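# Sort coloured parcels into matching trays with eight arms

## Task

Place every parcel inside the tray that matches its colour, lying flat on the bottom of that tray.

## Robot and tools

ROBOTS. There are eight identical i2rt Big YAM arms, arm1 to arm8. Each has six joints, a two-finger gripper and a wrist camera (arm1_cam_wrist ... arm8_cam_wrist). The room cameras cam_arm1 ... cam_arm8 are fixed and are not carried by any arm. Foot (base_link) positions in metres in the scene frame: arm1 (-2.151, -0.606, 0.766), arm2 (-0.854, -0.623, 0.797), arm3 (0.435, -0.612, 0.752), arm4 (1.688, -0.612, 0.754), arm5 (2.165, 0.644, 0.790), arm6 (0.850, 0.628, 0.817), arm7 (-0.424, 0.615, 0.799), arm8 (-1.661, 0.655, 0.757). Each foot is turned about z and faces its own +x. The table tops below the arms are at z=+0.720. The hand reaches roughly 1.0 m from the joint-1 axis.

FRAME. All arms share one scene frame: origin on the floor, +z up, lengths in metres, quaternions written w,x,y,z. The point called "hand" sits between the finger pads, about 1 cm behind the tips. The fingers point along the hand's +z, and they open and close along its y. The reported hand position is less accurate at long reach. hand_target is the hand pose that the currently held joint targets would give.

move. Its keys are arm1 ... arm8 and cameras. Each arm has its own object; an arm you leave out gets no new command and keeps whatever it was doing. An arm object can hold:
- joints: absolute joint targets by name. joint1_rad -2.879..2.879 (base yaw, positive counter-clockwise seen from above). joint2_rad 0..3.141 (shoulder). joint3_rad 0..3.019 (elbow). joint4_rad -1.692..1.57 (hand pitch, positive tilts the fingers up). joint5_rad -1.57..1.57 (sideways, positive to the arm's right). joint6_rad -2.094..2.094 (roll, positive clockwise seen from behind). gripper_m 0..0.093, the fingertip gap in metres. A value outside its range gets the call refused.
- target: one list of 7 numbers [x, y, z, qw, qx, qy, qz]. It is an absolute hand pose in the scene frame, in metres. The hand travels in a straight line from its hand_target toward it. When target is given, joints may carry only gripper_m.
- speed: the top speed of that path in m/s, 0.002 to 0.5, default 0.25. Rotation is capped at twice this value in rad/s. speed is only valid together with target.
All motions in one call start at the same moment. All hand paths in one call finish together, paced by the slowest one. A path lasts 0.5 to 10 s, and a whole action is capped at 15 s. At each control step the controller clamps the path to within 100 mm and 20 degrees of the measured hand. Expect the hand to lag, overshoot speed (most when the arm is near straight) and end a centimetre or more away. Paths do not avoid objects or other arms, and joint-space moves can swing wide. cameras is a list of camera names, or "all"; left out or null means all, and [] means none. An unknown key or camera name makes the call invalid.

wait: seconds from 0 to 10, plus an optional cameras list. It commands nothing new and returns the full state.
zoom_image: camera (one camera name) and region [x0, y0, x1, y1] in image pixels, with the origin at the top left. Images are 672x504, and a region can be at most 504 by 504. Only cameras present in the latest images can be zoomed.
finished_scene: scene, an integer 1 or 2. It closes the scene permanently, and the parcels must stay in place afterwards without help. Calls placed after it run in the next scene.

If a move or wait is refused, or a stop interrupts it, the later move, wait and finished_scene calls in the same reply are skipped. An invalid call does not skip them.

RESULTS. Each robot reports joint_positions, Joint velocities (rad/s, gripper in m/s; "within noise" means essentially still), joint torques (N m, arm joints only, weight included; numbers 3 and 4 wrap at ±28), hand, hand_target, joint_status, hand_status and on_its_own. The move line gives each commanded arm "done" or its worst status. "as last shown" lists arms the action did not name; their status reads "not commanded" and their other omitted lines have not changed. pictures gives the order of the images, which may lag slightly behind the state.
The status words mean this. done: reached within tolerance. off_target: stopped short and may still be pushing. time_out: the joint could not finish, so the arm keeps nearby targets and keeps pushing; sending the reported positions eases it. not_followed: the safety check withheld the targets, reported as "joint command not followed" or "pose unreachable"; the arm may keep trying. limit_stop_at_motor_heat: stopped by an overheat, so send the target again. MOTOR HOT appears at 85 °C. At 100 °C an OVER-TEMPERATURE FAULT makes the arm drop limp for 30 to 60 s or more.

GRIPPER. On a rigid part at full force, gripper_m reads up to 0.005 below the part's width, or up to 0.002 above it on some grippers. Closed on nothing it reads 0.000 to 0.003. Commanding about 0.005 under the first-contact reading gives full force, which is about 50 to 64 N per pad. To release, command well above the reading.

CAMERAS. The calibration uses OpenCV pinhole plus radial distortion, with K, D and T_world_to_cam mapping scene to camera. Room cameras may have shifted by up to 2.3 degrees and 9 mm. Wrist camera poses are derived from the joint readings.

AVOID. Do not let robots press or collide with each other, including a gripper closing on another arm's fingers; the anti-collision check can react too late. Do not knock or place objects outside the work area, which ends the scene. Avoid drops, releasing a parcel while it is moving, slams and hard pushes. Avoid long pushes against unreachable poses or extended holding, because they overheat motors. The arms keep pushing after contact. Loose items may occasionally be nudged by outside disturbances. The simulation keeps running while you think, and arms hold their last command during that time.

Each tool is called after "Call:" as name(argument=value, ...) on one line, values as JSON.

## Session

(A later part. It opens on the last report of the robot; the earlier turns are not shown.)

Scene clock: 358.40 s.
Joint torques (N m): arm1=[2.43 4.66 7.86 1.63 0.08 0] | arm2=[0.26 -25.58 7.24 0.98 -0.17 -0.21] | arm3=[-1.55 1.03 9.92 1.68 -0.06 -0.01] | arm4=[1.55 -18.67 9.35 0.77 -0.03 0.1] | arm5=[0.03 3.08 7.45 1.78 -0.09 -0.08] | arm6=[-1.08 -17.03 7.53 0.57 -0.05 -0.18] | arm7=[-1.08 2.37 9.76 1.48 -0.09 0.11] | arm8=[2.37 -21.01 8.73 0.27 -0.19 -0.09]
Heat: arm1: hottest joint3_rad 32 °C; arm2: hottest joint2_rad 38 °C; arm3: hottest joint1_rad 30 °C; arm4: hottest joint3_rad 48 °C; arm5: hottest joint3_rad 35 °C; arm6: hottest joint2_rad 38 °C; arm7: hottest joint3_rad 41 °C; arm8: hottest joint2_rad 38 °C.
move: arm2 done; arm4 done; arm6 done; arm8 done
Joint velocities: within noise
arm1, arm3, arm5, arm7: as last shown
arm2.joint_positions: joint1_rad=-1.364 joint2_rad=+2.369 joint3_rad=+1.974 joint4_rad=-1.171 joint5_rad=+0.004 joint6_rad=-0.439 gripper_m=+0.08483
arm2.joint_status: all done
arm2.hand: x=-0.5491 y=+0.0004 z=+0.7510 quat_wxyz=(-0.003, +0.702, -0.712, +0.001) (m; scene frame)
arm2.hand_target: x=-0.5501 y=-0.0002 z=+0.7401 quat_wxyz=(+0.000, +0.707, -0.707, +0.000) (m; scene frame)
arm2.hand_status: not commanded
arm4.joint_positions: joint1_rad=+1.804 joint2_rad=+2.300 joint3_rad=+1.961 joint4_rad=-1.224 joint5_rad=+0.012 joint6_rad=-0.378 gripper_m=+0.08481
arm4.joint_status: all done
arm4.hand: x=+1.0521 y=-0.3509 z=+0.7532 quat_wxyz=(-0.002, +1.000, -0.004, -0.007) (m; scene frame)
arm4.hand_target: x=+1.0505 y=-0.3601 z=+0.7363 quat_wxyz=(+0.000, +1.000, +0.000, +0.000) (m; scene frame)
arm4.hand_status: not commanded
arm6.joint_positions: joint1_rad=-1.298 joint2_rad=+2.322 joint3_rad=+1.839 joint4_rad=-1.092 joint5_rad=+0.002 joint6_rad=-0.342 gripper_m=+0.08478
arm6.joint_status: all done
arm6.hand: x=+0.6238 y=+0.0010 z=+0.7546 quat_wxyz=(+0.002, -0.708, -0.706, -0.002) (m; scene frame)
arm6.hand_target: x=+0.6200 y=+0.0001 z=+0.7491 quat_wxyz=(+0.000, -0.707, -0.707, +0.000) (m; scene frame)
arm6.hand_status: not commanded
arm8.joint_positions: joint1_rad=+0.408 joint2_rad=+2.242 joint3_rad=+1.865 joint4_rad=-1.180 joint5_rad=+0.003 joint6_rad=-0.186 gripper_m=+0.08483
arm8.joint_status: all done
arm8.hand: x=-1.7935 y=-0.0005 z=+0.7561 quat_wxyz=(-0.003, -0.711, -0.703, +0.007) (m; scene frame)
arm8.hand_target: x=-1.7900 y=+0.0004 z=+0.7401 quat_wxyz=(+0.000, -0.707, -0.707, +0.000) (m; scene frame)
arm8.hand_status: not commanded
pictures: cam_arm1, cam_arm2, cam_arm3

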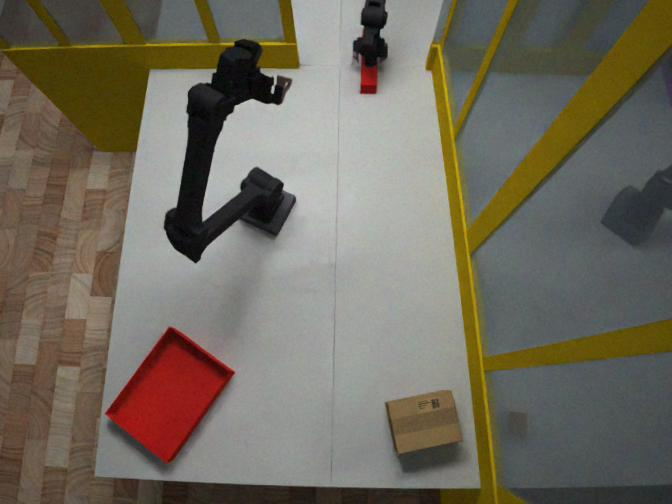

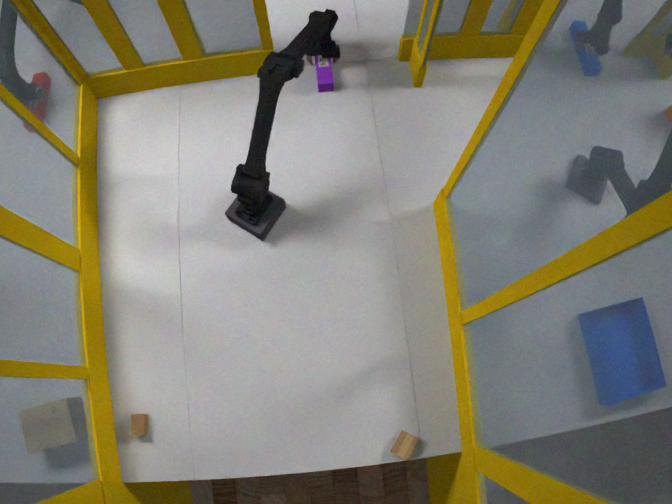

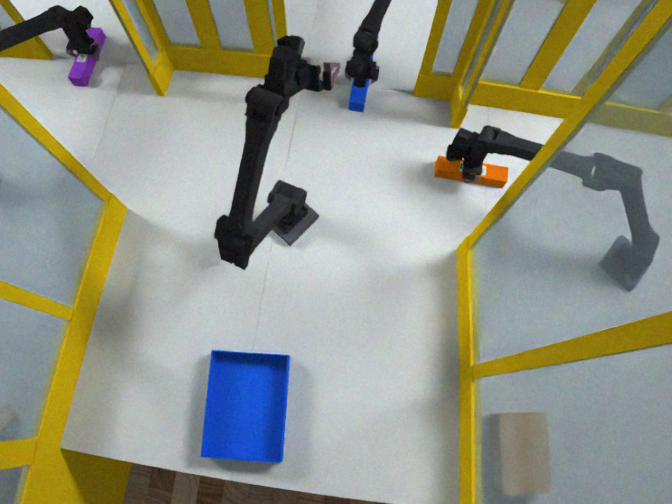

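Call:
move(arm8={"target":[-1.79,0.005,0.95,0,0.7071,0.7071,0],"speed":0.3}, arm2={"target":[-0.55,0.0,0.95,0,0.7071,-0.7071,0],"speed":0.3}, arm6={"target":[0.62,0.0,0.96,0,0.7071,0.7071,0],"speed":0.3}, arm4={"target":[1.05,-0.355,0.95,0,1,0,0],"speed":0.3}, cameras=[])

Call:
move(arm8={"target":[-1.73,0.35,1.0,0,0.7071,0.7071,0],"speed":0.35}, arm2={"target":[-0.70,-0.33,1.0,0,0.7071,-0.7071,0],"speed":0.35}, arm6={"target":[0.74,0.33,1.0,0,0.7071,0.7071,0],"speed":0.35}, arm4={"target":[1.40,-0.50,1.0,0,1,0,0],"speed":0.35}, arm1={"target":[-1.793,0.0,0.92,0,0.7071,-0.7071,0],"speed":0.35}, arm7={"target":[-0.55,0.0,0.92,0,0.7071,0.7071,0],"speed":0.35}, arm3={"target":[0.622,0.0,0.92,0,0.7071,-0.7071,0],"speed":0.35}, cameras=["arm1_cam_wrist","arm7_cam_wrist","arm3_cam_wrist"])

Scene clock: 385.03 s.
Joint torques (N m): arm1=[2.26 4.72 8.02 1.77 0.09 -0.01] | arm2=[0.26 -25 12.25 0.08 -0.16 -0.2] | arm3=[-1.73 0.97 9.91 1.7 -0.06 0] | arm4=[1.32 -18.08 15.08 -0.24 -0.04 0.07] | arm5=[-0.38 3.14 7.47 1.72 -0.1 -0.05] | arm6=[-1.03 -17.2 13.03 -0.27 -0.05 -0.17] | arm7=[-1.08 2.32 9.74 1.47 -0.08 0.12] | arm8=[2.26 -19.96 14.35 -0.61 -0.16 -0.1]
Heat: arm1: hottest joint3_rad 33 °C; arm2: hottest joint2_rad 38 °C; arm3: hottest joint1_rad 30 °C; arm4: hottest joint3_rad 44 °C; arm5: hottest joint3_rad 35 °C; arm6: hottest joint2_rad 37 °C; arm7: hottest joint3_rad 41 °C; arm8: hottest joint2_rad 39 °C.
move: arm2 off_target; arm4 off_target; arm6 off_target; arm8 off_target
Joint velocities: within noise
arm1, arm3, arm5, arm7: as last shown
arm2.joint_positions: joint1_rad=-1.364 joint2_rad=+2.229 joint3_rad=+2.225 joint4_rad=-1.595 joint5_rad=+0.004 joint6_rad=-0.439 gripper_m=+0.08492
arm2.joint_status: not commanded
arm2.hand: x=-0.5542 y=-0.0103 z=+0.9389 quat_wxyz=(+0.012, +0.702, -0.712, +0.006) (m; scene frame)
arm2.hand_target: x=-0.5503 y=-0.0007 z=+0.9501 quat_wxyz=(-0.001, +0.707, -0.707, +0.000) (m; scene frame)
arm2.hand_status: off_target (0.016 m and 1.8 deg from the pose sent, 0.199 m and 0.9 deg at the start; pose on its path clipped on 9 of 59 steps)
arm4.joint_positions: joint1_rad=+1.804 joint2_rad=+2.207 joint3_rad=+2.301 joint4_rad=-1.684 joint5_rad=+0.012 joint6_rad=-0.378 gripper_m=+0.08491
arm4.joint_status: not commanded
arm4.hand: x=+1.0636 y=-0.3528 z=+0.9432 quat_wxyz=(+0.003, +1.000, -0.004, +0.005) (m; scene frame)
arm4.hand_target: x=+1.0509 y=-0.3554 z=+0.9497 quat_wxyz=(-0.002, +1.000, +0.000, -0.006) (m; scene frame)
arm4.hand_status: off_target (0.015 m and 0.8 deg from the pose sent, 0.197 m and 1.0 deg at the start; pose on its path clipped on 11 of 59 steps; a joint's target at an end of its range on 28 of 59 steps)
arm6.joint_positions: joint1_rad=-1.298 joint2_rad=+2.150 joint3_rad=+2.039 joint4_rad=-1.505 joint5_rad=+0.002 joint6_rad=-0.342 gripper_m=+0.08488
arm6.joint_status: not commanded
arm6.hand: x=+0.6281 y=+0.0129 z=+0.9395 quat_wxyz=(+0.011, -0.708, -0.706, -0.020) (m; scene frame)
arm6.hand_target: x=+0.6203 y=+0.0012 z=+0.9602 quat_wxyz=(+0.000, -0.707, -0.707, +0.001) (m; scene frame)
arm6.hand_status: off_target (0.026 m and 2.6 deg from the pose sent, 0.206 m and 0.3 deg at the start; pose on its path clipped on 13 of 59 steps)
arm8.joint_positions: joint1_rad=+0.408 joint2_rad=+2.107 joint3_rad=+2.141 joint4_rad=-1.621 joint5_rad=+0.003 joint6_rad=-0.187 gripper_m=+0.08492
arm8.joint_status: not commanded
arm8.hand: x=-1.7901 y=+0.0168 z=+0.9465 quat_wxyz=(+0.005, -0.711, -0.703, -0.006) (m; scene frame)
arm8.hand_target: x=-1.7899 y=+0.0056 z=+0.9499 quat_wxyz=(+0.000, -0.707, -0.707, +0.001) (m; scene frame)
arm8.hand_status: off_target (0.012 m and 1.1 deg from the pose sent, 0.194 m and 1.1 deg at the start; pose on its path clipped on 11 of 59 steps)
pictures: none
No camera images: "cameras" was empty.

Scene clock: 388.47 s.
Joint torques (N m): arm1=[1.96 -20.13 12.46 -0.18 0.16 -0.06] | arm2=[-0.32 -9.76 7.82 0.13 -0.17 -0.21] | arm3=[-1.61 -22.59 14.02 -0.34 -0.29 -0.22] | arm4=[1.55 -6.12 9.63 -0.23 -0.03 0.12] | arm5=[-0.38 2.49 7.5 1.81 -0.11 -0.03] | arm6=[-1.2 -6.42 8.29 -0.16 -0.05 -0.18] | arm7=[0.5 -16.09 14.83 -0.32 0.06 0.03] | arm8=[0.91 -7.65 9.21 -0.58 -0.17 -0.1]
Heat: arm1: hottest joint3_rad 33 °C; arm2: hottest joint2_rad 38 °C; arm3: hottest joint1_rad 30 °C; arm4: hottest joint3_rad 44 °C; arm5: hottest joint3_rad 35 °C; arm6: hottest joint2_rad 37 °C; arm7: hottest joint3_rad 41 °C; arm8: hottest joint2_rad 39 °C.
move: arm1 off_target; arm2 done; arm3 off_target; arm4 done; arm6 done; arm7 off_target; arm8 done
Joint velocities: arm1=[within noise] | arm2=[within noise] | arm3=[within noise] | arm4=[within noise] | arm5=[-0.005 -0.024 -0.012 -0.051 -0.037 -0.022 0] | arm6=[within noise] | arm7=[within noise] | arm8=[within noise]
arm1.joint_positions: joint1_rad=+1.446 joint2_rad=+2.253 joint3_rad=+2.306 joint4_rad=-1.631 joint5_rad=-0.011 joint6_rad=-0.529 gripper_m=+0.09398
arm1.joint_status: not commanded
arm1.hand: x=-1.7919 y=-0.0123 z=+0.9170 quat_wxyz=(+0.007, +0.700, -0.714, +0.000) (m; scene frame)
arm1.hand_target: x=-1.7933 y=-0.0005 z=+0.9200 quat_wxyz=(-0.001, +0.707, -0.707, +0.000) (m; scene frame)
arm1.hand_status: off_target (0.013 m and 1.4 deg from the pose sent, 0.660 m and 60.3 deg at the start)
arm2.joint_positions: joint1_rad=-1.385 joint2_rad=+1.222 joint3_rad=+1.060 joint4_rad=-1.400 joint5_rad=+0.004 joint6_rad=-0.467 gripper_m=+0.08493
arm2.joint_status: not commanded
arm2.hand: x=-0.6996 y=-0.3254 z=+0.9999 quat_wxyz=(-0.005, +0.704, -0.710, +0.000) (m; scene frame)
arm2.hand_target: x=-0.7000 y=-0.3299 z=+1.0000 quat_wxyz=(+0.000, +0.707, -0.707, +0.000) (m; scene frame)
arm2.hand_status: done (0.005 m and 0.8 deg from the pose sent, 0.357 m and 1.8 deg at the start)
arm3.joint_positions: joint1_rad=-1.245 joint2_rad=+2.063 joint3_rad=+1.943 joint4_rad=-1.505 joint5_rad=+0.001 joint6_rad=-0.281 gripper_m=+0.09397
arm3.joint_status: not commanded
arm3.hand: x=+0.6114 y=-0.0116 z=+0.8969 quat_wxyz=(+0.020, +0.705, -0.709, +0.013) (m; scene frame)
arm3.hand_target: x=+0.6216 y=-0.0012 z=+0.9200 quat_wxyz=(-0.001, +0.707, -0.707, +0.000) (m; scene frame)
arm3.hand_status: off_target (0.028 m and 2.7 deg from the pose sent, 0.588 m and 68.2 deg at the start)
arm4.joint_positions: joint1_rad=+1.822 joint2_rad=+1.159 joint3_rad=+1.124 joint4_rad=-1.529 joint5_rad=+0.012 joint6_rad=-0.360 gripper_m=+0.08491
arm4.joint_status: not commanded
arm4.hand: x=+1.3966 y=-0.4934 z=+1.0014 quat_wxyz=(-0.002, +1.000, -0.004, -0.007) (m; scene frame)
arm4.hand_target: x=+1.4001 y=-0.4998 z=+0.9999 quat_wxyz=(+0.000, +1.000, +0.000, +0.000) (m; scene frame)
arm4.hand_status: done (0.008 m and 0.9 deg from the pose sent, 0.372 m and 0.8 deg at the start)
arm5.joint_positions: joint1_rad=+0.656 joint2_rad=+0.625 joint3_rad=+1.427 joint4_rad=-1.371 joint5_rad=+0.119 joint6_rad=-0.097 gripper_m=+0.09397
arm5.joint_status: not commanded
arm5.hand: x=+1.9457 y=+0.5730 z=+1.3386 quat_wxyz=(+0.017, +0.857, +0.187, -0.479) (m; scene frame)
arm5.hand_target: x=+1.9483 y=+0.5724 z=+1.3512 quat_wxyz=(+0.021, +0.850, +0.187, -0.492) (m; scene frame)
arm5.hand_status: not commanded
arm6.joint_positions: joint1_rad=-1.298 joint2_rad=+1.206 joint3_rad=+0.981 joint4_rad=-1.354 joint5_rad=+0.002 joint6_rad=-0.344 gripper_m=+0.08488
arm6.joint_status: not commanded
arm6.hand: x=+0.7411 y=+0.3269 z=+0.9947 quat_wxyz=(+0.002, -0.708, -0.707, -0.003) (m; scene frame)
arm6.hand_target: x=+0.7400 y=+0.3299 z=+0.9999 quat_wxyz=(+0.000, -0.707, -0.707, +0.000) (m; scene frame)
arm6.hand_status: done (0.006 m and 0.5 deg from the pose sent, 0.342 m and 2.6 deg at the start)
arm7.joint_positions: joint1_rad=-1.142 joint2_rad=+2.020 joint3_rad=+1.781 joint4_rad=-1.368 joint5_rad=-0.004 joint6_rad=-0.194 gripper_m=+0.09397
arm7.joint_status: not commanded
arm7.hand: x=-0.5513 y=+0.0185 z=+0.9036 quat_wxyz=(+0.009, -0.713, -0.701, -0.017) (m; scene frame)
arm7.hand_target: x=-0.5496 y=+0.0011 z=+0.9202 quat_wxyz=(+0.000, -0.707, -0.707, +0.000) (m; scene frame)
arm7.hand_status: off_target (0.025 m and 2.4 deg from the pose sent, 0.614 m and 58.2 deg at the start)
arm8.joint_positions: joint1_rad=+0.394 joint2_rad=+1.165 joint3_rad=+1.119 joint4_rad=-1.518 joint5_rad=+0.003 joint6_rad=-0.212 gripper_m=+0.08492
arm8.joint_status: not commanded
arm8.hand: x=-1.7289 y=+0.3447 z=+0.9999 quat_wxyz=(-0.001, -0.707, -0.707, +0.004) (m; scene frame)
arm8.hand_target: x=-1.7300 y=+0.3499 z=+1.0000 quat_wxyz=(+0.000, -0.707, -0.707, +0.000) (m; scene frame)
arm8.hand_status: done (0.005 m and 0.5 deg from the pose sent, 0.343 m and 1.1 deg at the start)
pictures: arm1_cam_wrist, arm3_cam_wrist, arm7_cam_wrist
camera_calibration:
arm1_cam_wrist: T_world_to_cam=[[0.999273, -0.0353709, -0.0142069, 1.80431], [-0.0204477, -0.811974, 0.583335, -0.57687], [-0.0321687, -0.58262, -0.812108, 0.8064], [0, 0, 0, 1]] pos_world=[-1.78885, 0.0652412, 1.01703]
arm3_cam_wrist: T_world_to_cam=[[0.999956, -0.00925527, 0.00118612, -0.613649], [-0.00800038, -0.784989, 0.619458, -0.553929], [-0.00480216, -0.619441, -0.785029, 0.823886], [0, 0, 0, 1]] pos_world=[0.613148, 0.0698409, 0.990638]
arm7_cam_wrist: T_world_to_cam=[[-0.999995, 0.00208299, 0.00242935, -0.556707], [0.00312451, 0.799559, 0.600579, -0.549353], [-0.000691404, 0.600584, -0.799562, 0.832301], [0, 0, 0, 1]] pos_world=[-0.554413, -0.0594663, 0.996758]

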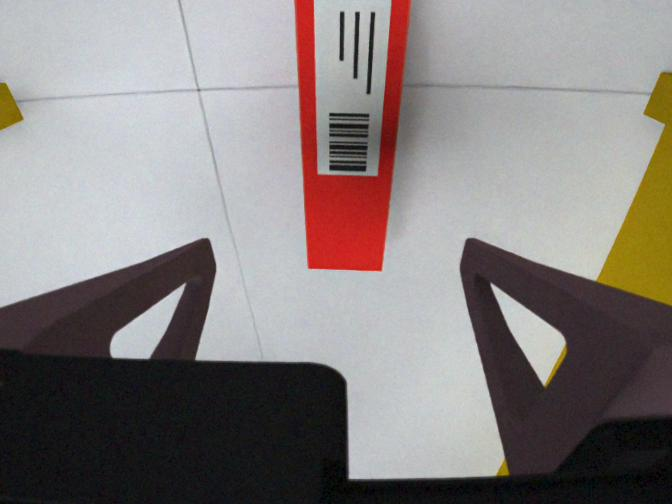

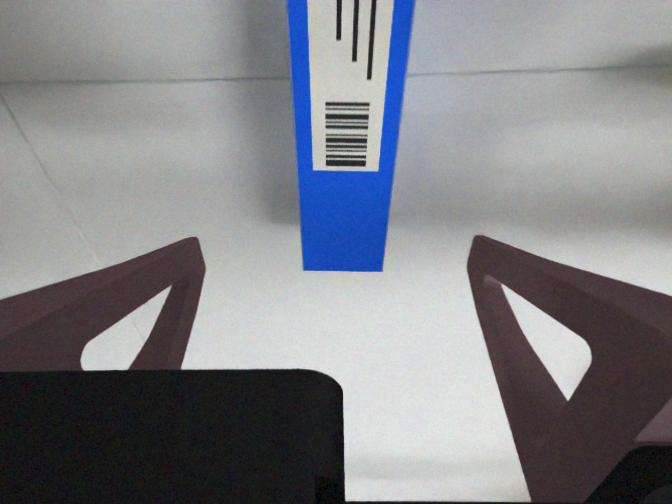

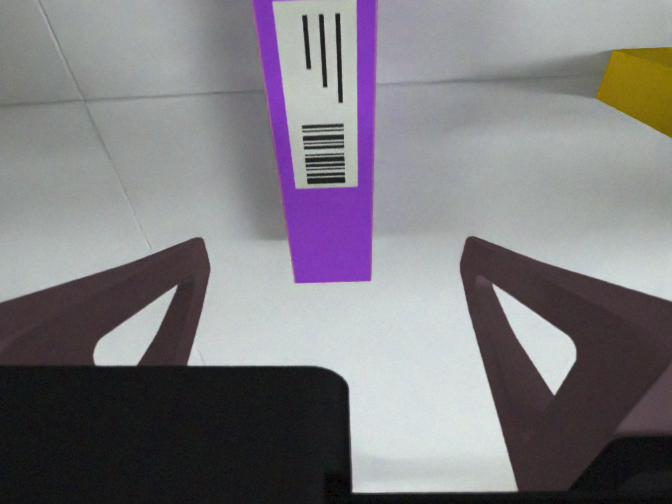

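Call:
move(arm1={"target":[-1.786,0.004,0.742,0,0.6947,-0.7193,0],"speed":0.15}, arm7={"target":[-0.545,0.003,0.742,0,0.6947,0.7193,0],"speed":0.15}, arm3={"target":[0.625,0.012,0.744,0,0.701,-0.7133,0],"speed":0.15}, cameras=["arm1_cam_wrist","arm7_cam_wrist","arm3_cam_wrist"])

Scene clock: 427.47 s.
Joint torques (N m): arm1=[1.55 -21.48 8.23 0.69 0.13 0.11] | arm2=[-0.32 -9.76 7.82 0.13 -0.18 -0.21] | arm3=[-1.55 -22.95 8.62 0.58 -0.28 -0.01] | arm4=[1.55 -6.12 9.63 -0.23 -0.03 0.11] | arm5=[-0.15 2.78 7.42 1.76 -0.12 -0.04] | arm6=[-1.14 -6.48 8.32 -0.17 -0.06 -0.18] | arm7=[0.5 -16.67 7.9 0.54 0.06 0.04] | arm8=[1.14 -7.41 9.11 -0.57 -0.18 -0.08]
Heat: arm1: hottest joint3_rad 38 °C; arm2: hottest joint3_rad 37 °C; arm3: hottest joint3_rad 33 °C; arm4: hottest joint3_rad 42 °C; arm5: hottest joint3_rad 36 °C; arm6: hottest joint3_rad 36 °C; arm7: hottest joint3_rad 42 °C; arm8: hottest joint2_rad 35 °C.
move: arm1 off_target; arm3 done; arm7 off_target
Joint velocities: within noise
arm1.joint_positions: joint1_rad=+1.446 joint2_rad=+2.370 joint3_rad=+2.087 joint4_rad=-1.276 joint5_rad=-0.011 joint6_rad=-0.514 gripper_m=+0.09398
arm1.joint_status: not commanded
arm1.hand: x=-1.7823 y=+0.0007 z=+0.7545 quat_wxyz=(-0.002, +0.695, -0.719, -0.002) (m; scene frame)
arm1.hand_target: x=-1.7860 y=+0.0037 z=+0.7421 quat_wxyz=(+0.000, +0.695, -0.719, +0.000) (m; scene frame)
arm1.hand_status: off_target (0.013 m and 0.3 deg from the pose sent, 0.176 m and 1.2 deg at the start)
arm2, arm5, arm6, arm8: as last shown
arm3.joint_positions: joint1_rad=-1.245 joint2_rad=+2.217 joint3_rad=+1.793 joint4_rad=-1.168 joint5_rad=+0.000 joint6_rad=-0.281 gripper_m=+0.09397
arm3.joint_status: not commanded
arm3.hand: x=+0.6179 y=+0.0091 z=+0.7453 quat_wxyz=(+0.005, +0.706, -0.709, +0.005) (m; scene frame)
arm3.hand_target: x=+0.6249 y=+0.0120 z=+0.7441 quat_wxyz=(+0.000, +0.701, -0.713, +0.000) (m; scene frame)
arm3.hand_status: done (0.008 m and 1.1 deg from the pose sent, 0.155 m and 2.8 deg at the start)
arm4.joint_positions: joint1_rad=+1.823 joint2_rad=+1.159 joint3_rad=+1.124 joint4_rad=-1.529 joint5_rad=+0.012 joint6_rad=-0.359 gripper_m=+0.08491
arm4.joint_status: not commanded
arm4.hand: x=+1.3966 y=-0.4935 z=+1.0014 quat_wxyz=(-0.002, +1.000, -0.004, -0.007) (m; scene frame)
arm4.hand_target: x=+1.4001 y=-0.4999 z=+0.9999 quat_wxyz=(+0.000, +1.000, +0.000, +0.000) (m; scene frame)
arm4.hand_status: not commanded
arm7.joint_positions: joint1_rad=-1.136 joint2_rad=+2.193 joint3_rad=+1.645 joint4_rad=-1.014 joint5_rad=-0.004 joint6_rad=-0.222 gripper_m=+0.09397
arm7.joint_status: not commanded
arm7.hand: x=-0.5507 y=+0.0023 z=+0.7512 quat_wxyz=(-0.003, -0.701, -0.713, +0.001) (m; scene frame)
arm7.hand_target: x=-0.5449 y=+0.0031 z=+0.7420 quat_wxyz=(+0.000, -0.695, -0.719, +0.000) (m; scene frame)
arm7.hand_status: off_target (0.011 m and 1.1 deg from the pose sent, 0.162 m and 3.8 deg at the start)
arm8.hand_target: x=-1.7299 y=+0.3499 z=+1.0000 quat_wxyz=(+0.000, -0.707, -0.707, +0.000) (m; scene frame)
pictures: arm1_cam_wrist, arm3_cam_wrist, arm7_cam_wrist
camera_calibration:
arm1_cam_wrist: T_world_to_cam=[[0.998763, -0.0495288, -0.00450754, 1.78463], [-0.038141, -0.820972, 0.569694, -0.49253], [-0.0319168, -0.568817, -0.821845, 0.690281], [0, 0, 0, 1]] pos_world=[-1.77918, 0.076681, 0.855939]
arm3_cam_wrist: T_world_to_cam=[[0.999914, -0.00893617, 0.00958645, -0.626085], [-0.012882, -0.804697, 0.593546, -0.421301], [0.00241015, -0.593619, -0.804743, 0.727683], [0, 0, 0, 1]] pos_world=[0.61885, 0.0873525, 0.841661]
arm7_cam_wrist: T_world_to_cam=[[-0.999419, -0.0319929, 0.0117425, -0.562307], [-0.0197548, 0.824618, 0.565344, -0.431178], [-0.0277701, 0.564784, -0.824771, 0.724229], [0, 0, 0, 1]] pos_world=[-0.550386, -0.0714659, 0.84769]

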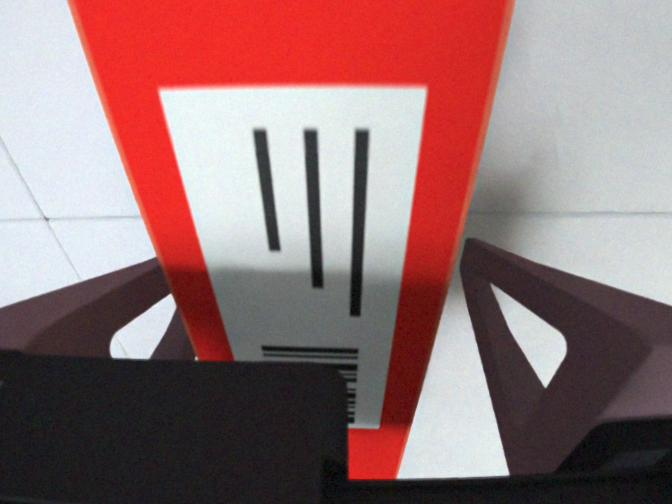

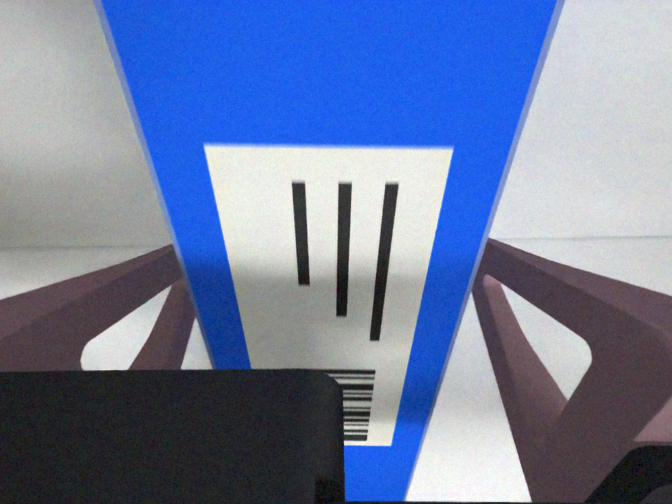

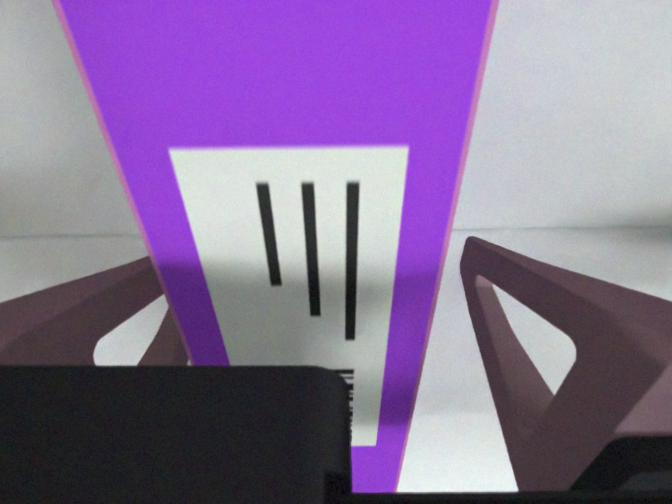

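Call:
move(arm1={"joints":{"gripper_m":0.045}}, arm7={"joints":{"gripper_m":0.045}}, arm3={"joints":{"gripper_m":0.045}}, cameras=[])

Call:
move(arm1={"target":[-1.80,-0.02,0.92,0,0.6947,-0.7193,0]}, arm7={"target":[-0.545,0.02,0.93,0,0.6947,0.7193,0]}, arm3={"target":[0.62,-0.02,0.93,0,0.701,-0.7133,0]}, cameras=[])

Call:
move(arm1={"target":[-1.945,-0.263,0.92,0,0.6947,-0.7193,0],"speed":0.35}, arm7={"target":[-0.507,0.224,0.92,0,0.6947,0.7193,0],"speed":0.35}, arm3={"target":[0.552,-0.23,0.92,0,0.701,-0.7133,0],"speed":0.35}, cameras=["cam_arm1","cam_arm7","cam_arm3"])

Call:
move(arm1={"joints":{"joint1_rad":-1.539}}, arm7={"joints":{"joint1_rad":2.14}}, arm3={"joints":{"joint1_rad":2.112}}, cameras=["cam_arm1","cam_arm7","cam_arm3"])

Scene clock: 458.50 s.
Joint torques (N m): arm1=[2.08 -20.89 8.14 0.69 0.1 0.06] | arm2=[-0.32 -9.76 7.82 0.14 -0.17 -0.21] | arm3=[-1.44 -23.06 8.85 0.61 -0.27 -0.02] | arm4=[1.55 -6.12 9.63 -0.23 -0.04 0.11] | arm5=[-0.67 3.08 7.41 1.47 -0.08 -0.05] | arm6=[-1.14 -6.42 8.31 -0.16 -0.05 -0.18] | arm7=[0.32 -16.62 8.01 0.54 0.05 0.04] | arm8=[1.14 -7.47 9.09 -0.55 -0.18 -0.1]
Heat: arm1: hottest joint2_rad 37 °C; arm2: hottest joint3_rad 37 °C; arm3: hottest joint2_rad 33 °C; arm4: hottest joint3_rad 41 °C; arm5: hottest joint3_rad 36 °C; arm6: hottest joint3_rad 36 °C; arm7: hottest joint3_rad 41 °C; arm8: hottest joint3_rad 34 °C.
move: arm1 off_target; arm3 off_target; arm7 off_target
Joint velocities: within noise
arm1.joint_positions: joint1_rad=+1.446 joint2_rad=+2.370 joint3_rad=+2.087 joint4_rad=-1.276 joint5_rad=-0.010 joint6_rad=-0.513 gripper_m=+0.05931
arm1.joint_status: gripper_m off_target (ended at +0.05934, target +0.04500)
arm1.hand: x=-1.7822 y=+0.0008 z=+0.7545 quat_wxyz=(-0.002, +0.695, -0.719, -0.002) (m; scene frame)
arm1.hand_target: x=-1.7861 y=+0.0036 z=+0.7421 quat_wxyz=(+0.000, +0.695, -0.719, +0.000) (m; scene frame)
arm1.hand_status: not commanded
arm2, arm4, arm5, arm6, arm8: as last shown
arm3.joint_positions: joint1_rad=-1.245 joint2_rad=+2.217 joint3_rad=+1.793 joint4_rad=-1.168 joint5_rad=+0.000 joint6_rad=-0.281 gripper_m=+0.05867
arm3.joint_status: gripper_m off_target (ended at +0.05870, target +0.04500)
arm3.hand: x=+0.6179 y=+0.0091 z=+0.7453 quat_wxyz=(+0.005, +0.706, -0.709, +0.005) (m; scene frame)
arm3.hand_target: x=+0.6249 y=+0.0119 z=+0.7441 quat_wxyz=(+0.000, +0.701, -0.713, +0.000) (m; scene frame)
arm3.hand_status: not commanded
arm4.hand_target: x=+1.4001 y=-0.4998 z=+0.9999 quat_wxyz=(+0.000, +1.000, +0.000, +0.000) (m; scene frame)
arm7.joint_positions: joint1_rad=-1.136 joint2_rad=+2.193 joint3_rad=+1.645 joint4_rad=-1.014 joint5_rad=-0.004 joint6_rad=-0.222 gripper_m=+0.06061
arm7.joint_status: gripper_m off_target (ended at +0.06063, target +0.04500)
arm7.hand: x=-0.5506 y=+0.0023 z=+0.7512 quat_wxyz=(-0.003, -0.701, -0.713, +0.002) (m; scene frame)
arm7.hand_target: x=-0.5450 y=+0.0031 z=+0.7420 quat_wxyz=(+0.000, -0.695, -0.719, +0.000) (m; scene frame)
arm7.hand_status: not commanded
pictures: none
No camera images: "cameras" was empty.

Scene clock: 460.13 s.
Joint torques (N m): arm1=[1.61 -19.9 12.31 -0.1 0.1 0.04] | arm2=[-0.32 -9.76 7.82 0.13 -0.17 -0.21] | arm3=[-1.85 -22.48 13.96 -0.28 -0.25 -0.11] | arm4=[1.55 -6.12 9.63 -0.23 -0.04 0.12] | arm5=[-0.32 2.9 7.43 1.96 -0.11 -0.07] | arm6=[-1.14 -6.42 8.29 -0.17 -0.06 -0.17] | arm7=[0.03 -16.38 14.67 -0.39 0.04 0.03] | arm8=[1.08 -7.36 9.09 -0.55 -0.19 -0.08]
Heat: arm1: hottest joint3_rad 37 °C; arm2: hottest joint3_rad 37 °C; arm3: hottest joint2_rad 33 °C; arm4: hottest joint3_rad 41 °C; arm5: hottest joint3_rad 36 °C; arm6: hottest joint3_rad 36 °C; arm7: hottest joint3_rad 41 °C; arm8: hottest joint3_rad 34 °C.
move: arm1 off_target; arm3 off_target; arm7 off_target
Joint velocities: within noise
arm1.joint_positions: joint1_rad=+1.446 joint2_rad=+2.179 joint3_rad=+2.159 joint4_rad=-1.567 joint5_rad=-0.010 joint6_rad=-0.513 gripper_m=+0.05931
arm1.joint_status: not commanded
arm1.hand: x=-1.8029 y=-0.0306 z=+0.9103 quat_wxyz=(+0.012, +0.695, -0.719, +0.002) (m; scene frame)
arm1.hand_target: x=-1.8003 y=-0.0206 z=+0.9201 quat_wxyz=(-0.001, +0.695, -0.719, +0.000) (m; scene frame)
arm1.hand_status: off_target (0.015 m and 1.3 deg from the pose sent, 0.168 m and 0.4 deg at the start)
arm2, arm4, arm5, arm6, arm8: as last shown
arm3.joint_positions: joint1_rad=-1.250 joint2_rad=+2.010 joint3_rad=+1.870 joint4_rad=-1.494 joint5_rad=+0.000 joint6_rad=-0.281 gripper_m=+0.05867
arm3.joint_status: not commanded
arm3.hand: x=+0.6081 y=-0.0311 z=+0.9015 quat_wxyz=(+0.024, +0.704, -0.710, +0.015) (m; scene frame)
arm3.hand_target: x=+0.6196 y=-0.0214 z=+0.9299 quat_wxyz=(+0.000, +0.701, -0.713, +0.000) (m; scene frame)
arm3.hand_status: off_target (0.033 m and 3.3 deg from the pose sent, 0.187 m and 1.1 deg at the start)
arm7.joint_positions: joint1_rad=-1.136 joint2_rad=+1.969 joint3_rad=+1.708 joint4_rad=-1.358 joint5_rad=-0.004 joint6_rad=-0.227 gripper_m=+0.06061
arm7.joint_status: not commanded
arm7.hand: x=-0.5430 y=+0.0382 z=+0.9068 quat_wxyz=(+0.012, -0.699, -0.715, -0.022) (m; scene frame)
arm7.hand_target: x=-0.5446 y=+0.0213 z=+0.9302 quat_wxyz=(+0.000, -0.695, -0.719, +0.000) (m; scene frame)
arm7.hand_status: off_target (0.030 m and 3.0 deg from the pose sent, 0.180 m and 1.1 deg at the start)
pictures: none
No camera images: "cameras" was empty.

Scene clock: 461.87 s.
Joint torques (N m): arm1=[1.32 -9.58 7.57 0.8 0.12 0.02] | arm2=[-0.32 -9.76 7.82 0.14 -0.17 -0.21] | arm3=[-1.32 -14.45 8.92 0.5 -0.26 -0.05] | arm4=[1.55 -6.12 9.63 -0.23 -0.04 0.11] | arm5=[-0.56 2.9 7.46 1.76 -0.09 -0.07] | arm6=[-1.14 -6.48 8.28 -0.17 -0.05 -0.18] | arm7=[-0.67 -10.64 8.28 0.53 0.05 0.04] | arm8=[0.97 -7.47 9.17 -0.57 -0.17 -0.09]
Heat: arm1: hottest joint3_rad 37 °C; arm2: hottest joint3_rad 37 °C; arm3: hottest joint2_rad 33 °C; arm4: hottest joint3_rad 41 °C; arm5: hottest joint3_rad 36 °C; arm6: hottest joint3_rad 36 °C; arm7: hottest joint3_rad 41 °C; arm8: hottest joint3_rad 34 °C.
move: arm1 done; arm3 off_target; arm7 done
Joint velocities: within noise
arm1.joint_positions: joint1_rad=+1.446 joint2_rad=+1.423 joint3_rad=+1.131 joint4_rad=-1.278 joint5_rad=-0.010 joint6_rad=-0.513 gripper_m=+0.05931
arm1.joint_status: not commanded
arm1.hand: x=-1.9450 y=-0.2632 z=+0.9223 quat_wxyz=(+0.003, +0.695, -0.719, +0.000) (m; scene frame)
arm1.hand_target: x=-1.9450 y=-0.2630 z=+0.9199 quat_wxyz=(+0.000, +0.695, -0.719, +0.000) (m; scene frame)
arm1.hand_status: done (0.002 m and 0.4 deg from the pose sent, 0.273 m and 1.3 deg at the start)
arm2, arm4, arm5, arm6, arm8: as last shown
arm3.joint_positions: joint1_rad=-1.250 joint2_rad=+1.449 joint3_rad=+1.149 joint4_rad=-1.316 joint5_rad=+0.000 joint6_rad=-0.281 gripper_m=+0.05867
arm3.joint_status: not commanded
arm3.hand: x=+0.5482 y=-0.2323 z=+0.9107 quat_wxyz=(+0.016, +0.704, -0.710, +0.011) (m; scene frame)
arm3.hand_target: x=+0.5519 y=-0.2301 z=+0.9201 quat_wxyz=(+0.000, +0.701, -0.713, +0.000) (m; scene frame)
arm3.hand_status: off_target (0.010 m and 2.3 deg from the pose sent, 0.208 m and 3.3 deg at the start)
arm7.joint_positions: joint1_rad=-1.136 joint2_rad=+1.469 joint3_rad=+1.073 joint4_rad=-1.187 joint5_rad=-0.004 joint6_rad=-0.236 gripper_m=+0.06061
arm7.joint_status: not commanded
arm7.hand: x=-0.5047 y=+0.2225 z=+0.9189 quat_wxyz=(+0.003, -0.696, -0.718, -0.007) (m; scene frame)
arm7.hand_target: x=-0.5069 y=+0.2241 z=+0.9199 quat_wxyz=(+0.000, -0.695, -0.719, +0.000) (m; scene frame)
arm7.hand_status: done (0.003 m and 0.9 deg from the pose sent, 0.190 m and 3.0 deg at the start)
pictures: cam_arm1, cam_arm3, cam_arm7

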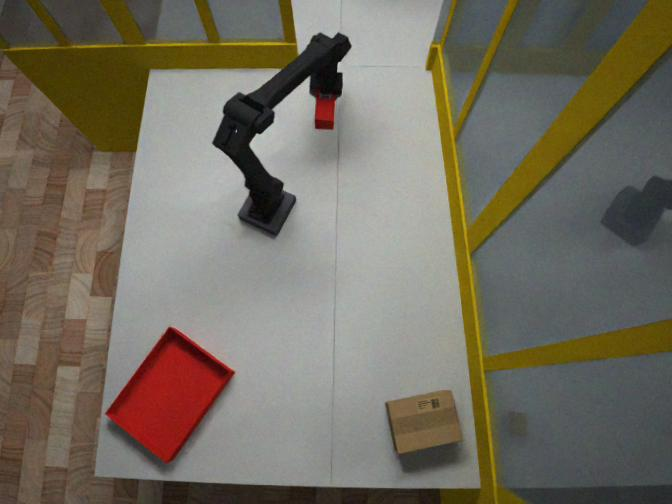

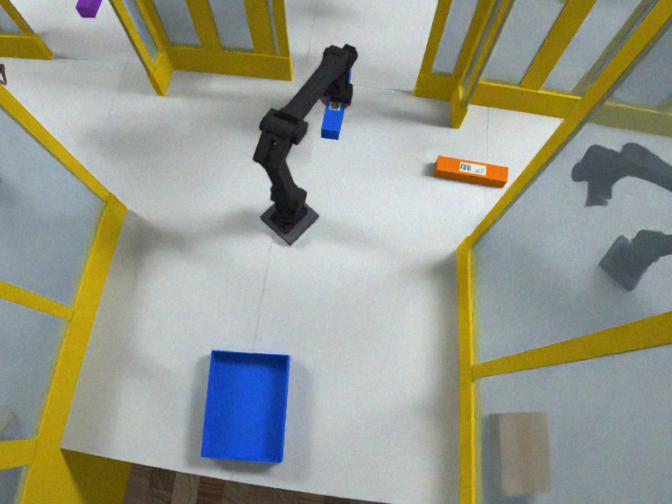

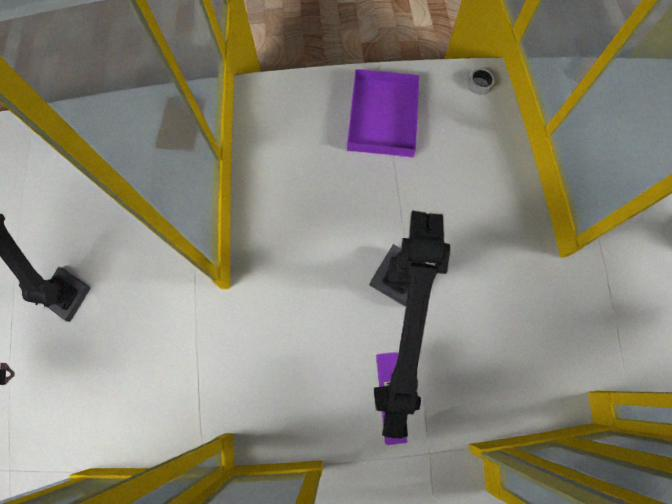

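Scene clock: 464.43 s.
Joint torques (N m): arm1=[0.85 -10.4 7.61 0.21 0.04 -0.02] | arm2=[-0.32 -9.76 7.82 0.13 -0.17 -0.2] | arm3=[0.09 -14.68 8.88 -0.06 -0.18 -0.04] | arm4=[1.61 -6.12 9.63 -0.24 -0.04 0.12] | arm5=[-0.21 3.19 7.53 1.81 -0.08 -0.05] | arm6=[-1.14 -6.42 8.29 -0.16 -0.05 -0.17] | arm7=[-0.09 -10.58 8.32 -0.06 -0.03 0.05] | arm8=[0.91 -7.24 9.14 -0.58 -0.18 -0.09]
Heat: arm1: hottest joint3_rad 37 °C; arm2: hottest joint3_rad 37 °C; arm3: hottest joint2_rad 34 °C; arm4: hottest joint3_rad 41 °C; arm5: hottest joint3_rad 36 °C; arm6: hottest joint3_rad 36 °C; arm7: hottest joint3_rad 41 °C; arm8: hottest joint3_rad 34 °C.
move: arm1 done; arm3 done; arm7 done
Joint velocities: within noise
arm1.joint_positions: joint1_rad=-1.531 joint2_rad=+1.426 joint3_rad=+1.131 joint4_rad=-1.263 joint5_rad=-0.008 joint6_rad=-0.513 gripper_m=+0.05940
arm1.joint_status: all done
arm1.hand: x=-2.3020 y=-0.9785 z=+0.9274 quat_wxyz=(-0.011, -0.660, -0.751, +0.007) (m; scene frame)
arm1.hand_target: x=-2.3034 y=-0.9739 z=+0.9262 quat_wxyz=(-0.010, -0.663, -0.748, +0.005) (m; scene frame)
arm1.hand_status: not commanded
arm2, arm4, arm5, arm6, arm8: as last shown
arm3.joint_positions: joint1_rad=+2.103 joint2_rad=+1.449 joint3_rad=+1.149 joint4_rad=-1.299 joint5_rad=-0.002 joint6_rad=-0.281 gripper_m=+0.05875
arm3.joint_status: all done
arm3.hand: x=+0.4031 y=-1.0127 z=+0.9052 quat_wxyz=(-0.007, +0.632, +0.775, +0.016) (m; scene frame)
arm3.hand_target: x=+0.4068 y=-1.0121 z=+0.9147 quat_wxyz=(+0.000, +0.628, +0.778, +0.008) (m; scene frame)
arm3.hand_status: not commanded
arm7.joint_positions: joint1_rad=+2.136 joint2_rad=+1.469 joint3_rad=+1.073 joint4_rad=-1.170 joint5_rad=-0.002 joint6_rad=-0.237 gripper_m=+0.06058
arm7.joint_status: all done
arm7.hand: x=-0.3933 y=+1.0178 z=+0.9210 quat_wxyz=(-0.002, +0.762, -0.647, -0.003) (m; scene frame)
arm7.hand_target: x=-0.3952 y=+1.0128 z=+0.9220 quat_wxyz=(-0.002, +0.766, -0.643, -0.002) (m; scene frame)
arm7.hand_status: not commanded
pictures: cam_arm1, cam_arm3, cam_arm7

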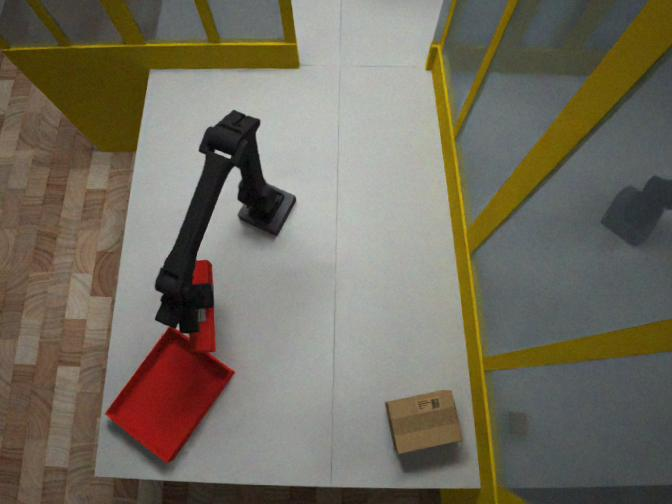

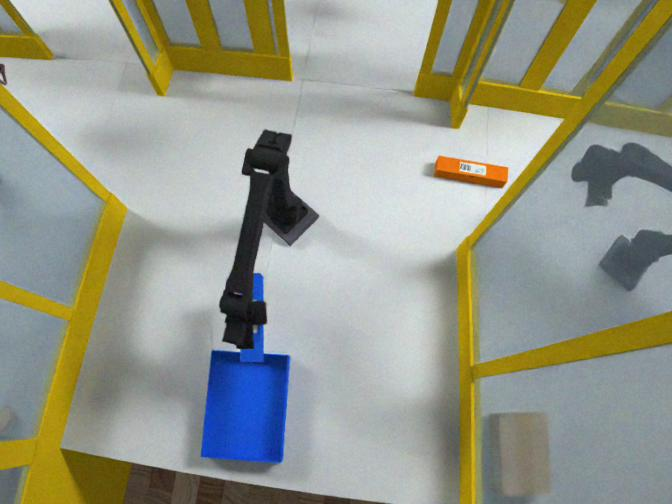

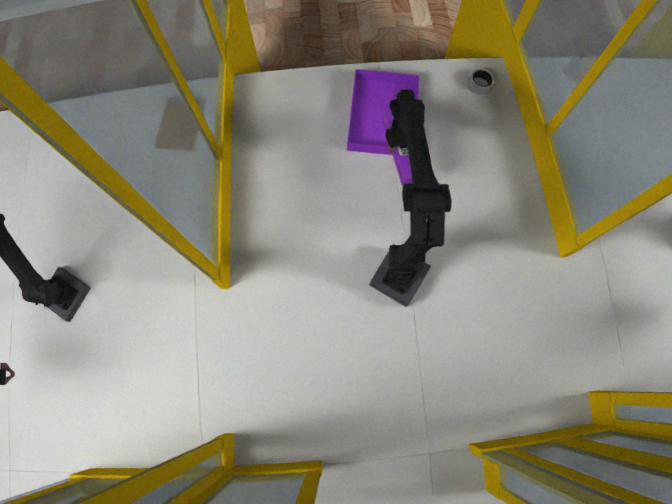

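Call:
move(arm1={"target":[-2.415,-1.244,0.91,0,0.8988,0.4384,0],"speed":0.3}, arm7={"target":[-0.381,1.305,0.91,0,0.636,-0.7716,0],"speed":0.3}, arm3={"target":[0.384,-1.29,0.91,0,0.6756,0.7373,0],"speed":0.3}, cameras=["cam_arm1","cam_arm7","cam_arm3"])

Scene clock: 505.73 s.
Joint torques (N m): arm1=[0.85 -19.72 12.66 -0.2 0.23 0.1] | arm2=[-0.32 -9.76 7.82 0.13 -0.17 -0.21] | arm3=[0.09 -23.12 14.48 -0.34 0.01 0.14] | arm4=[1.55 -6.12 9.65 -0.23 -0.04 0.11] | arm5=[-0.5 2.84 7.45 1.65 -0.09 -0.06] | arm6=[-1.14 -6.42 8.29 -0.17 -0.06 -0.18] | arm7=[0.5 -17.32 15.56 -0.36 0.05 0.2] | arm8=[1.14 -7.24 9.18 -0.58 -0.18 -0.09]
Heat: arm1: hottest joint3_rad 35 °C; arm2: hottest joint3_rad 37 °C; arm3: hottest joint2_rad 33 °C; arm4: hottest joint3_rad 41 °C; arm5: hottest joint3_rad 36 °C; arm6: hottest joint3_rad 36 °C; arm7: hottest joint3_rad 39 °C; arm8: hottest joint3_rad 34 °C.
move: arm1 off_target; arm3 off_target; arm7 off_target
Joint velocities: within noise
arm1.joint_positions: joint1_rad=-1.531 joint2_rad=+2.218 joint3_rad=+2.186 joint4_rad=-1.564 joint5_rad=+0.004 joint6_rad=+0.267 gripper_m=+0.05941
arm1.joint_status: not commanded
arm1.hand: x=-2.4075 y=-1.2345 z=+0.9053 quat_wxyz=(+0.004, -0.896, -0.444, -0.007) (m; scene frame)
arm1.hand_target: x=-2.4147 y=-1.2434 z=+0.9098 quat_wxyz=(-0.001, -0.899, -0.439, +0.000) (m; scene frame)
arm1.hand_status: off_target (0.013 m and 1.2 deg from the pose sent, 0.289 m and 45.4 deg at the start)
arm2, arm4, arm5, arm6, arm8: as last shown
arm3.joint_positions: joint1_rad=+2.103 joint2_rad=+2.169 joint3_rad=+2.137 joint4_rad=-1.568 joint5_rad=+0.001 joint6_rad=-0.176 gripper_m=+0.05875
arm3.joint_status: not commanded
arm3.hand: x=+0.3819 y=-1.2761 z=+0.8944 quat_wxyz=(-0.009, +0.671, +0.741, +0.016) (m; scene frame)
arm3.hand_target: x=+0.3841 y=-1.2890 z=+0.9100 quat_wxyz=(+0.001, +0.676, +0.737, +0.000) (m; scene frame)
arm3.hand_status: off_target (0.021 m and 2.2 deg from the pose sent, 0.278 m and 6.9 deg at the start)
arm7.joint_positions: joint1_rad=+2.140 joint2_rad=+2.222 joint3_rad=+2.095 joint4_rad=-1.481 joint5_rad=-0.002 joint6_rad=+0.123 gripper_m=+0.06058
arm7.joint_status: not commanded
arm7.hand: x=-0.3759 y=+1.2879 z=+0.8977 quat_wxyz=(+0.013, +0.635, -0.772, +0.011) (m; scene frame)
arm7.hand_target: x=-0.3811 y=+1.3038 z=+0.9102 quat_wxyz=(+0.000, +0.636, -0.772, -0.001) (m; scene frame)
arm7.hand_status: off_target (0.022 m and 2.0 deg from the pose sent, 0.288 m and 20.3 deg at the start)
pictures: cam_arm1, cam_arm3, cam_arm7

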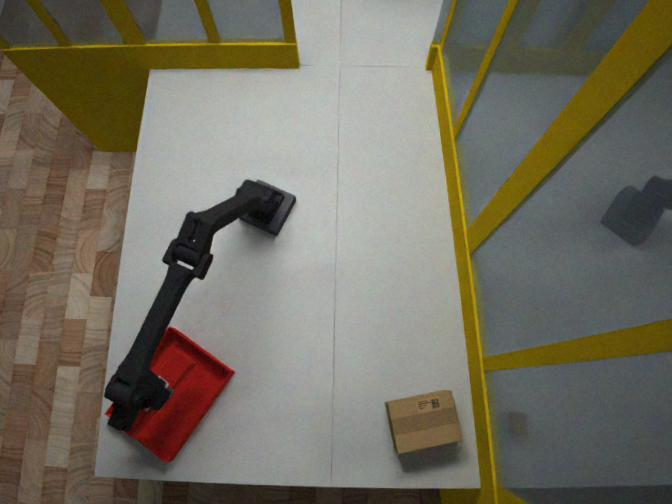

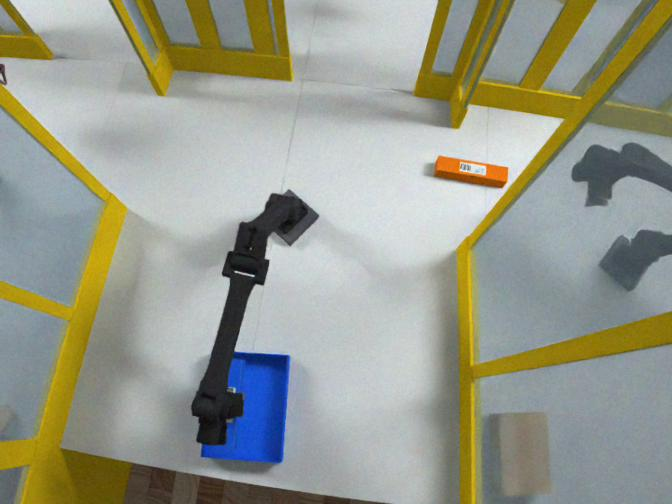

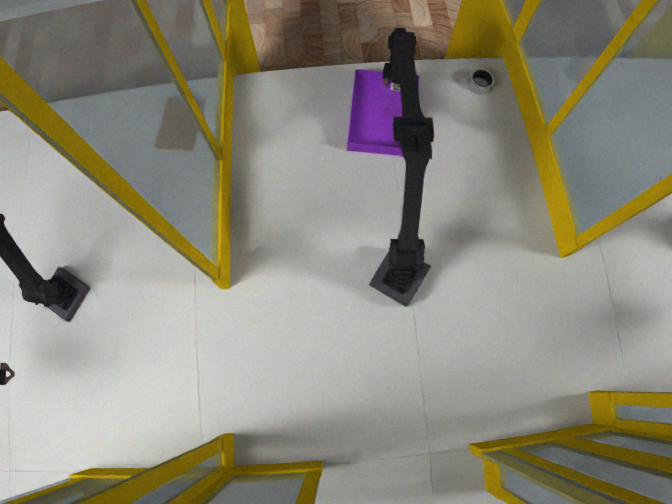

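Call:
move(arm1={"target":[-2.418,-1.248,0.748,0,0.8988,0.4384,0],"speed":0.15}, arm7={"target":[-0.381,1.302,0.748,0,0.636,-0.7716,0],"speed":0.15}, arm3={"target":[0.384,-1.297,0.756,0,0.6756,0.7373,0],"speed":0.15}, cameras=[])

Scene clock: 526.30 s.
Joint torques (N m): arm1=[0.79 -20.48 8.01 0.72 0.21 0.03] | arm2=[-0.32 -9.76 7.82 0.13 -0.18 -0.21] | arm3=[-0.03 -24.7 9.1 0.54 0.01 0.13] | arm4=[1.55 -6.12 9.63 -0.23 -0.04 0.11] | arm5=[-0.38 3.72 7.47 1.85 -0.1 -0.04] | arm6=[-1.26 -6.42 8.31 -0.17 -0.05 -0.18] | arm7=[0.5 -15.15 7.23 0.47 -0.02 0.18] | arm8=[1.14 -7.53 9.16 -0.61 -0.18 -0.1]
Heat: arm1: hottest joint3_rad 39 °C; arm2: hottest joint3_rad 37 °C; arm3: hottest joint2_rad 35 °C; arm4: hottest joint3_rad 41 °C; arm5: hottest joint3_rad 36 °C; arm6: hottest joint3_rad 36 °C; arm7: hottest joint3_rad 42 °C; arm8: hottest joint3_rad 34 °C.
move: arm1 off_target; arm3 done; arm7 off_target
Joint velocities: within noise
arm1.joint_positions: joint1_rad=-1.531 joint2_rad=+2.337 joint3_rad=+2.011 joint4_rad=-1.247 joint5_rad=+0.004 joint6_rad=+0.267 gripper_m=+0.05942
arm1.joint_status: not commanded
arm1.hand: x=-2.4127 y=-1.2500 z=+0.7598 quat_wxyz=(-0.003, -0.896, -0.444, +0.001) (m; scene frame)
arm1.hand_target: x=-2.4178 y=-1.2478 z=+0.7481 quat_wxyz=(+0.000, -0.899, -0.439, +0.000) (m; scene frame)
arm1.hand_status: off_target (0.013 m and 0.8 deg from the pose sent, 0.158 m and 1.2 deg at the start)
arm2, arm4, arm5, arm6, arm8: as last shown
arm3.joint_positions: joint1_rad=+2.103 joint2_rad=+2.286 joint3_rad=+1.971 joint4_rad=-1.267 joint5_rad=+0.001 joint6_rad=-0.176 gripper_m=+0.05875
arm3.joint_status: not commanded
arm3.hand: x=+0.3814 y=-1.2914 z=+0.7551 quat_wxyz=(-0.004, +0.672, +0.741, +0.008) (m; scene frame)
arm3.hand_target: x=+0.3840 y=-1.2969 z=+0.7560 quat_wxyz=(+0.000, +0.675, +0.737, +0.000) (m; scene frame)
arm3.hand_status: done (0.006 m and 1.2 deg from the pose sent, 0.140 m and 2.2 deg at the start)
arm7.joint_positions: joint1_rad=+2.140 joint2_rad=+2.294 joint3_rad=+1.965 joint4_rad=-1.162 joint5_rad=+0.000 joint6_rad=+0.123 gripper_m=+0.06058
arm7.joint_status: not commanded
arm7.hand: x=-0.3737 y=+1.3175 z=+0.8020 quat_wxyz=(-0.028, +0.635, -0.772, -0.030) (m; scene frame)
arm7.hand_target: x=-0.3809 y=+1.2994 z=+0.7503 quat_wxyz=(+0.000, +0.636, -0.772, +0.000) (m; scene frame)
arm7.hand_status: off_target (0.057 m and 4.7 deg from the pose sent, 0.150 m and 2.0 deg at the start)
pictures: none
No camera images: "cameras" was empty.


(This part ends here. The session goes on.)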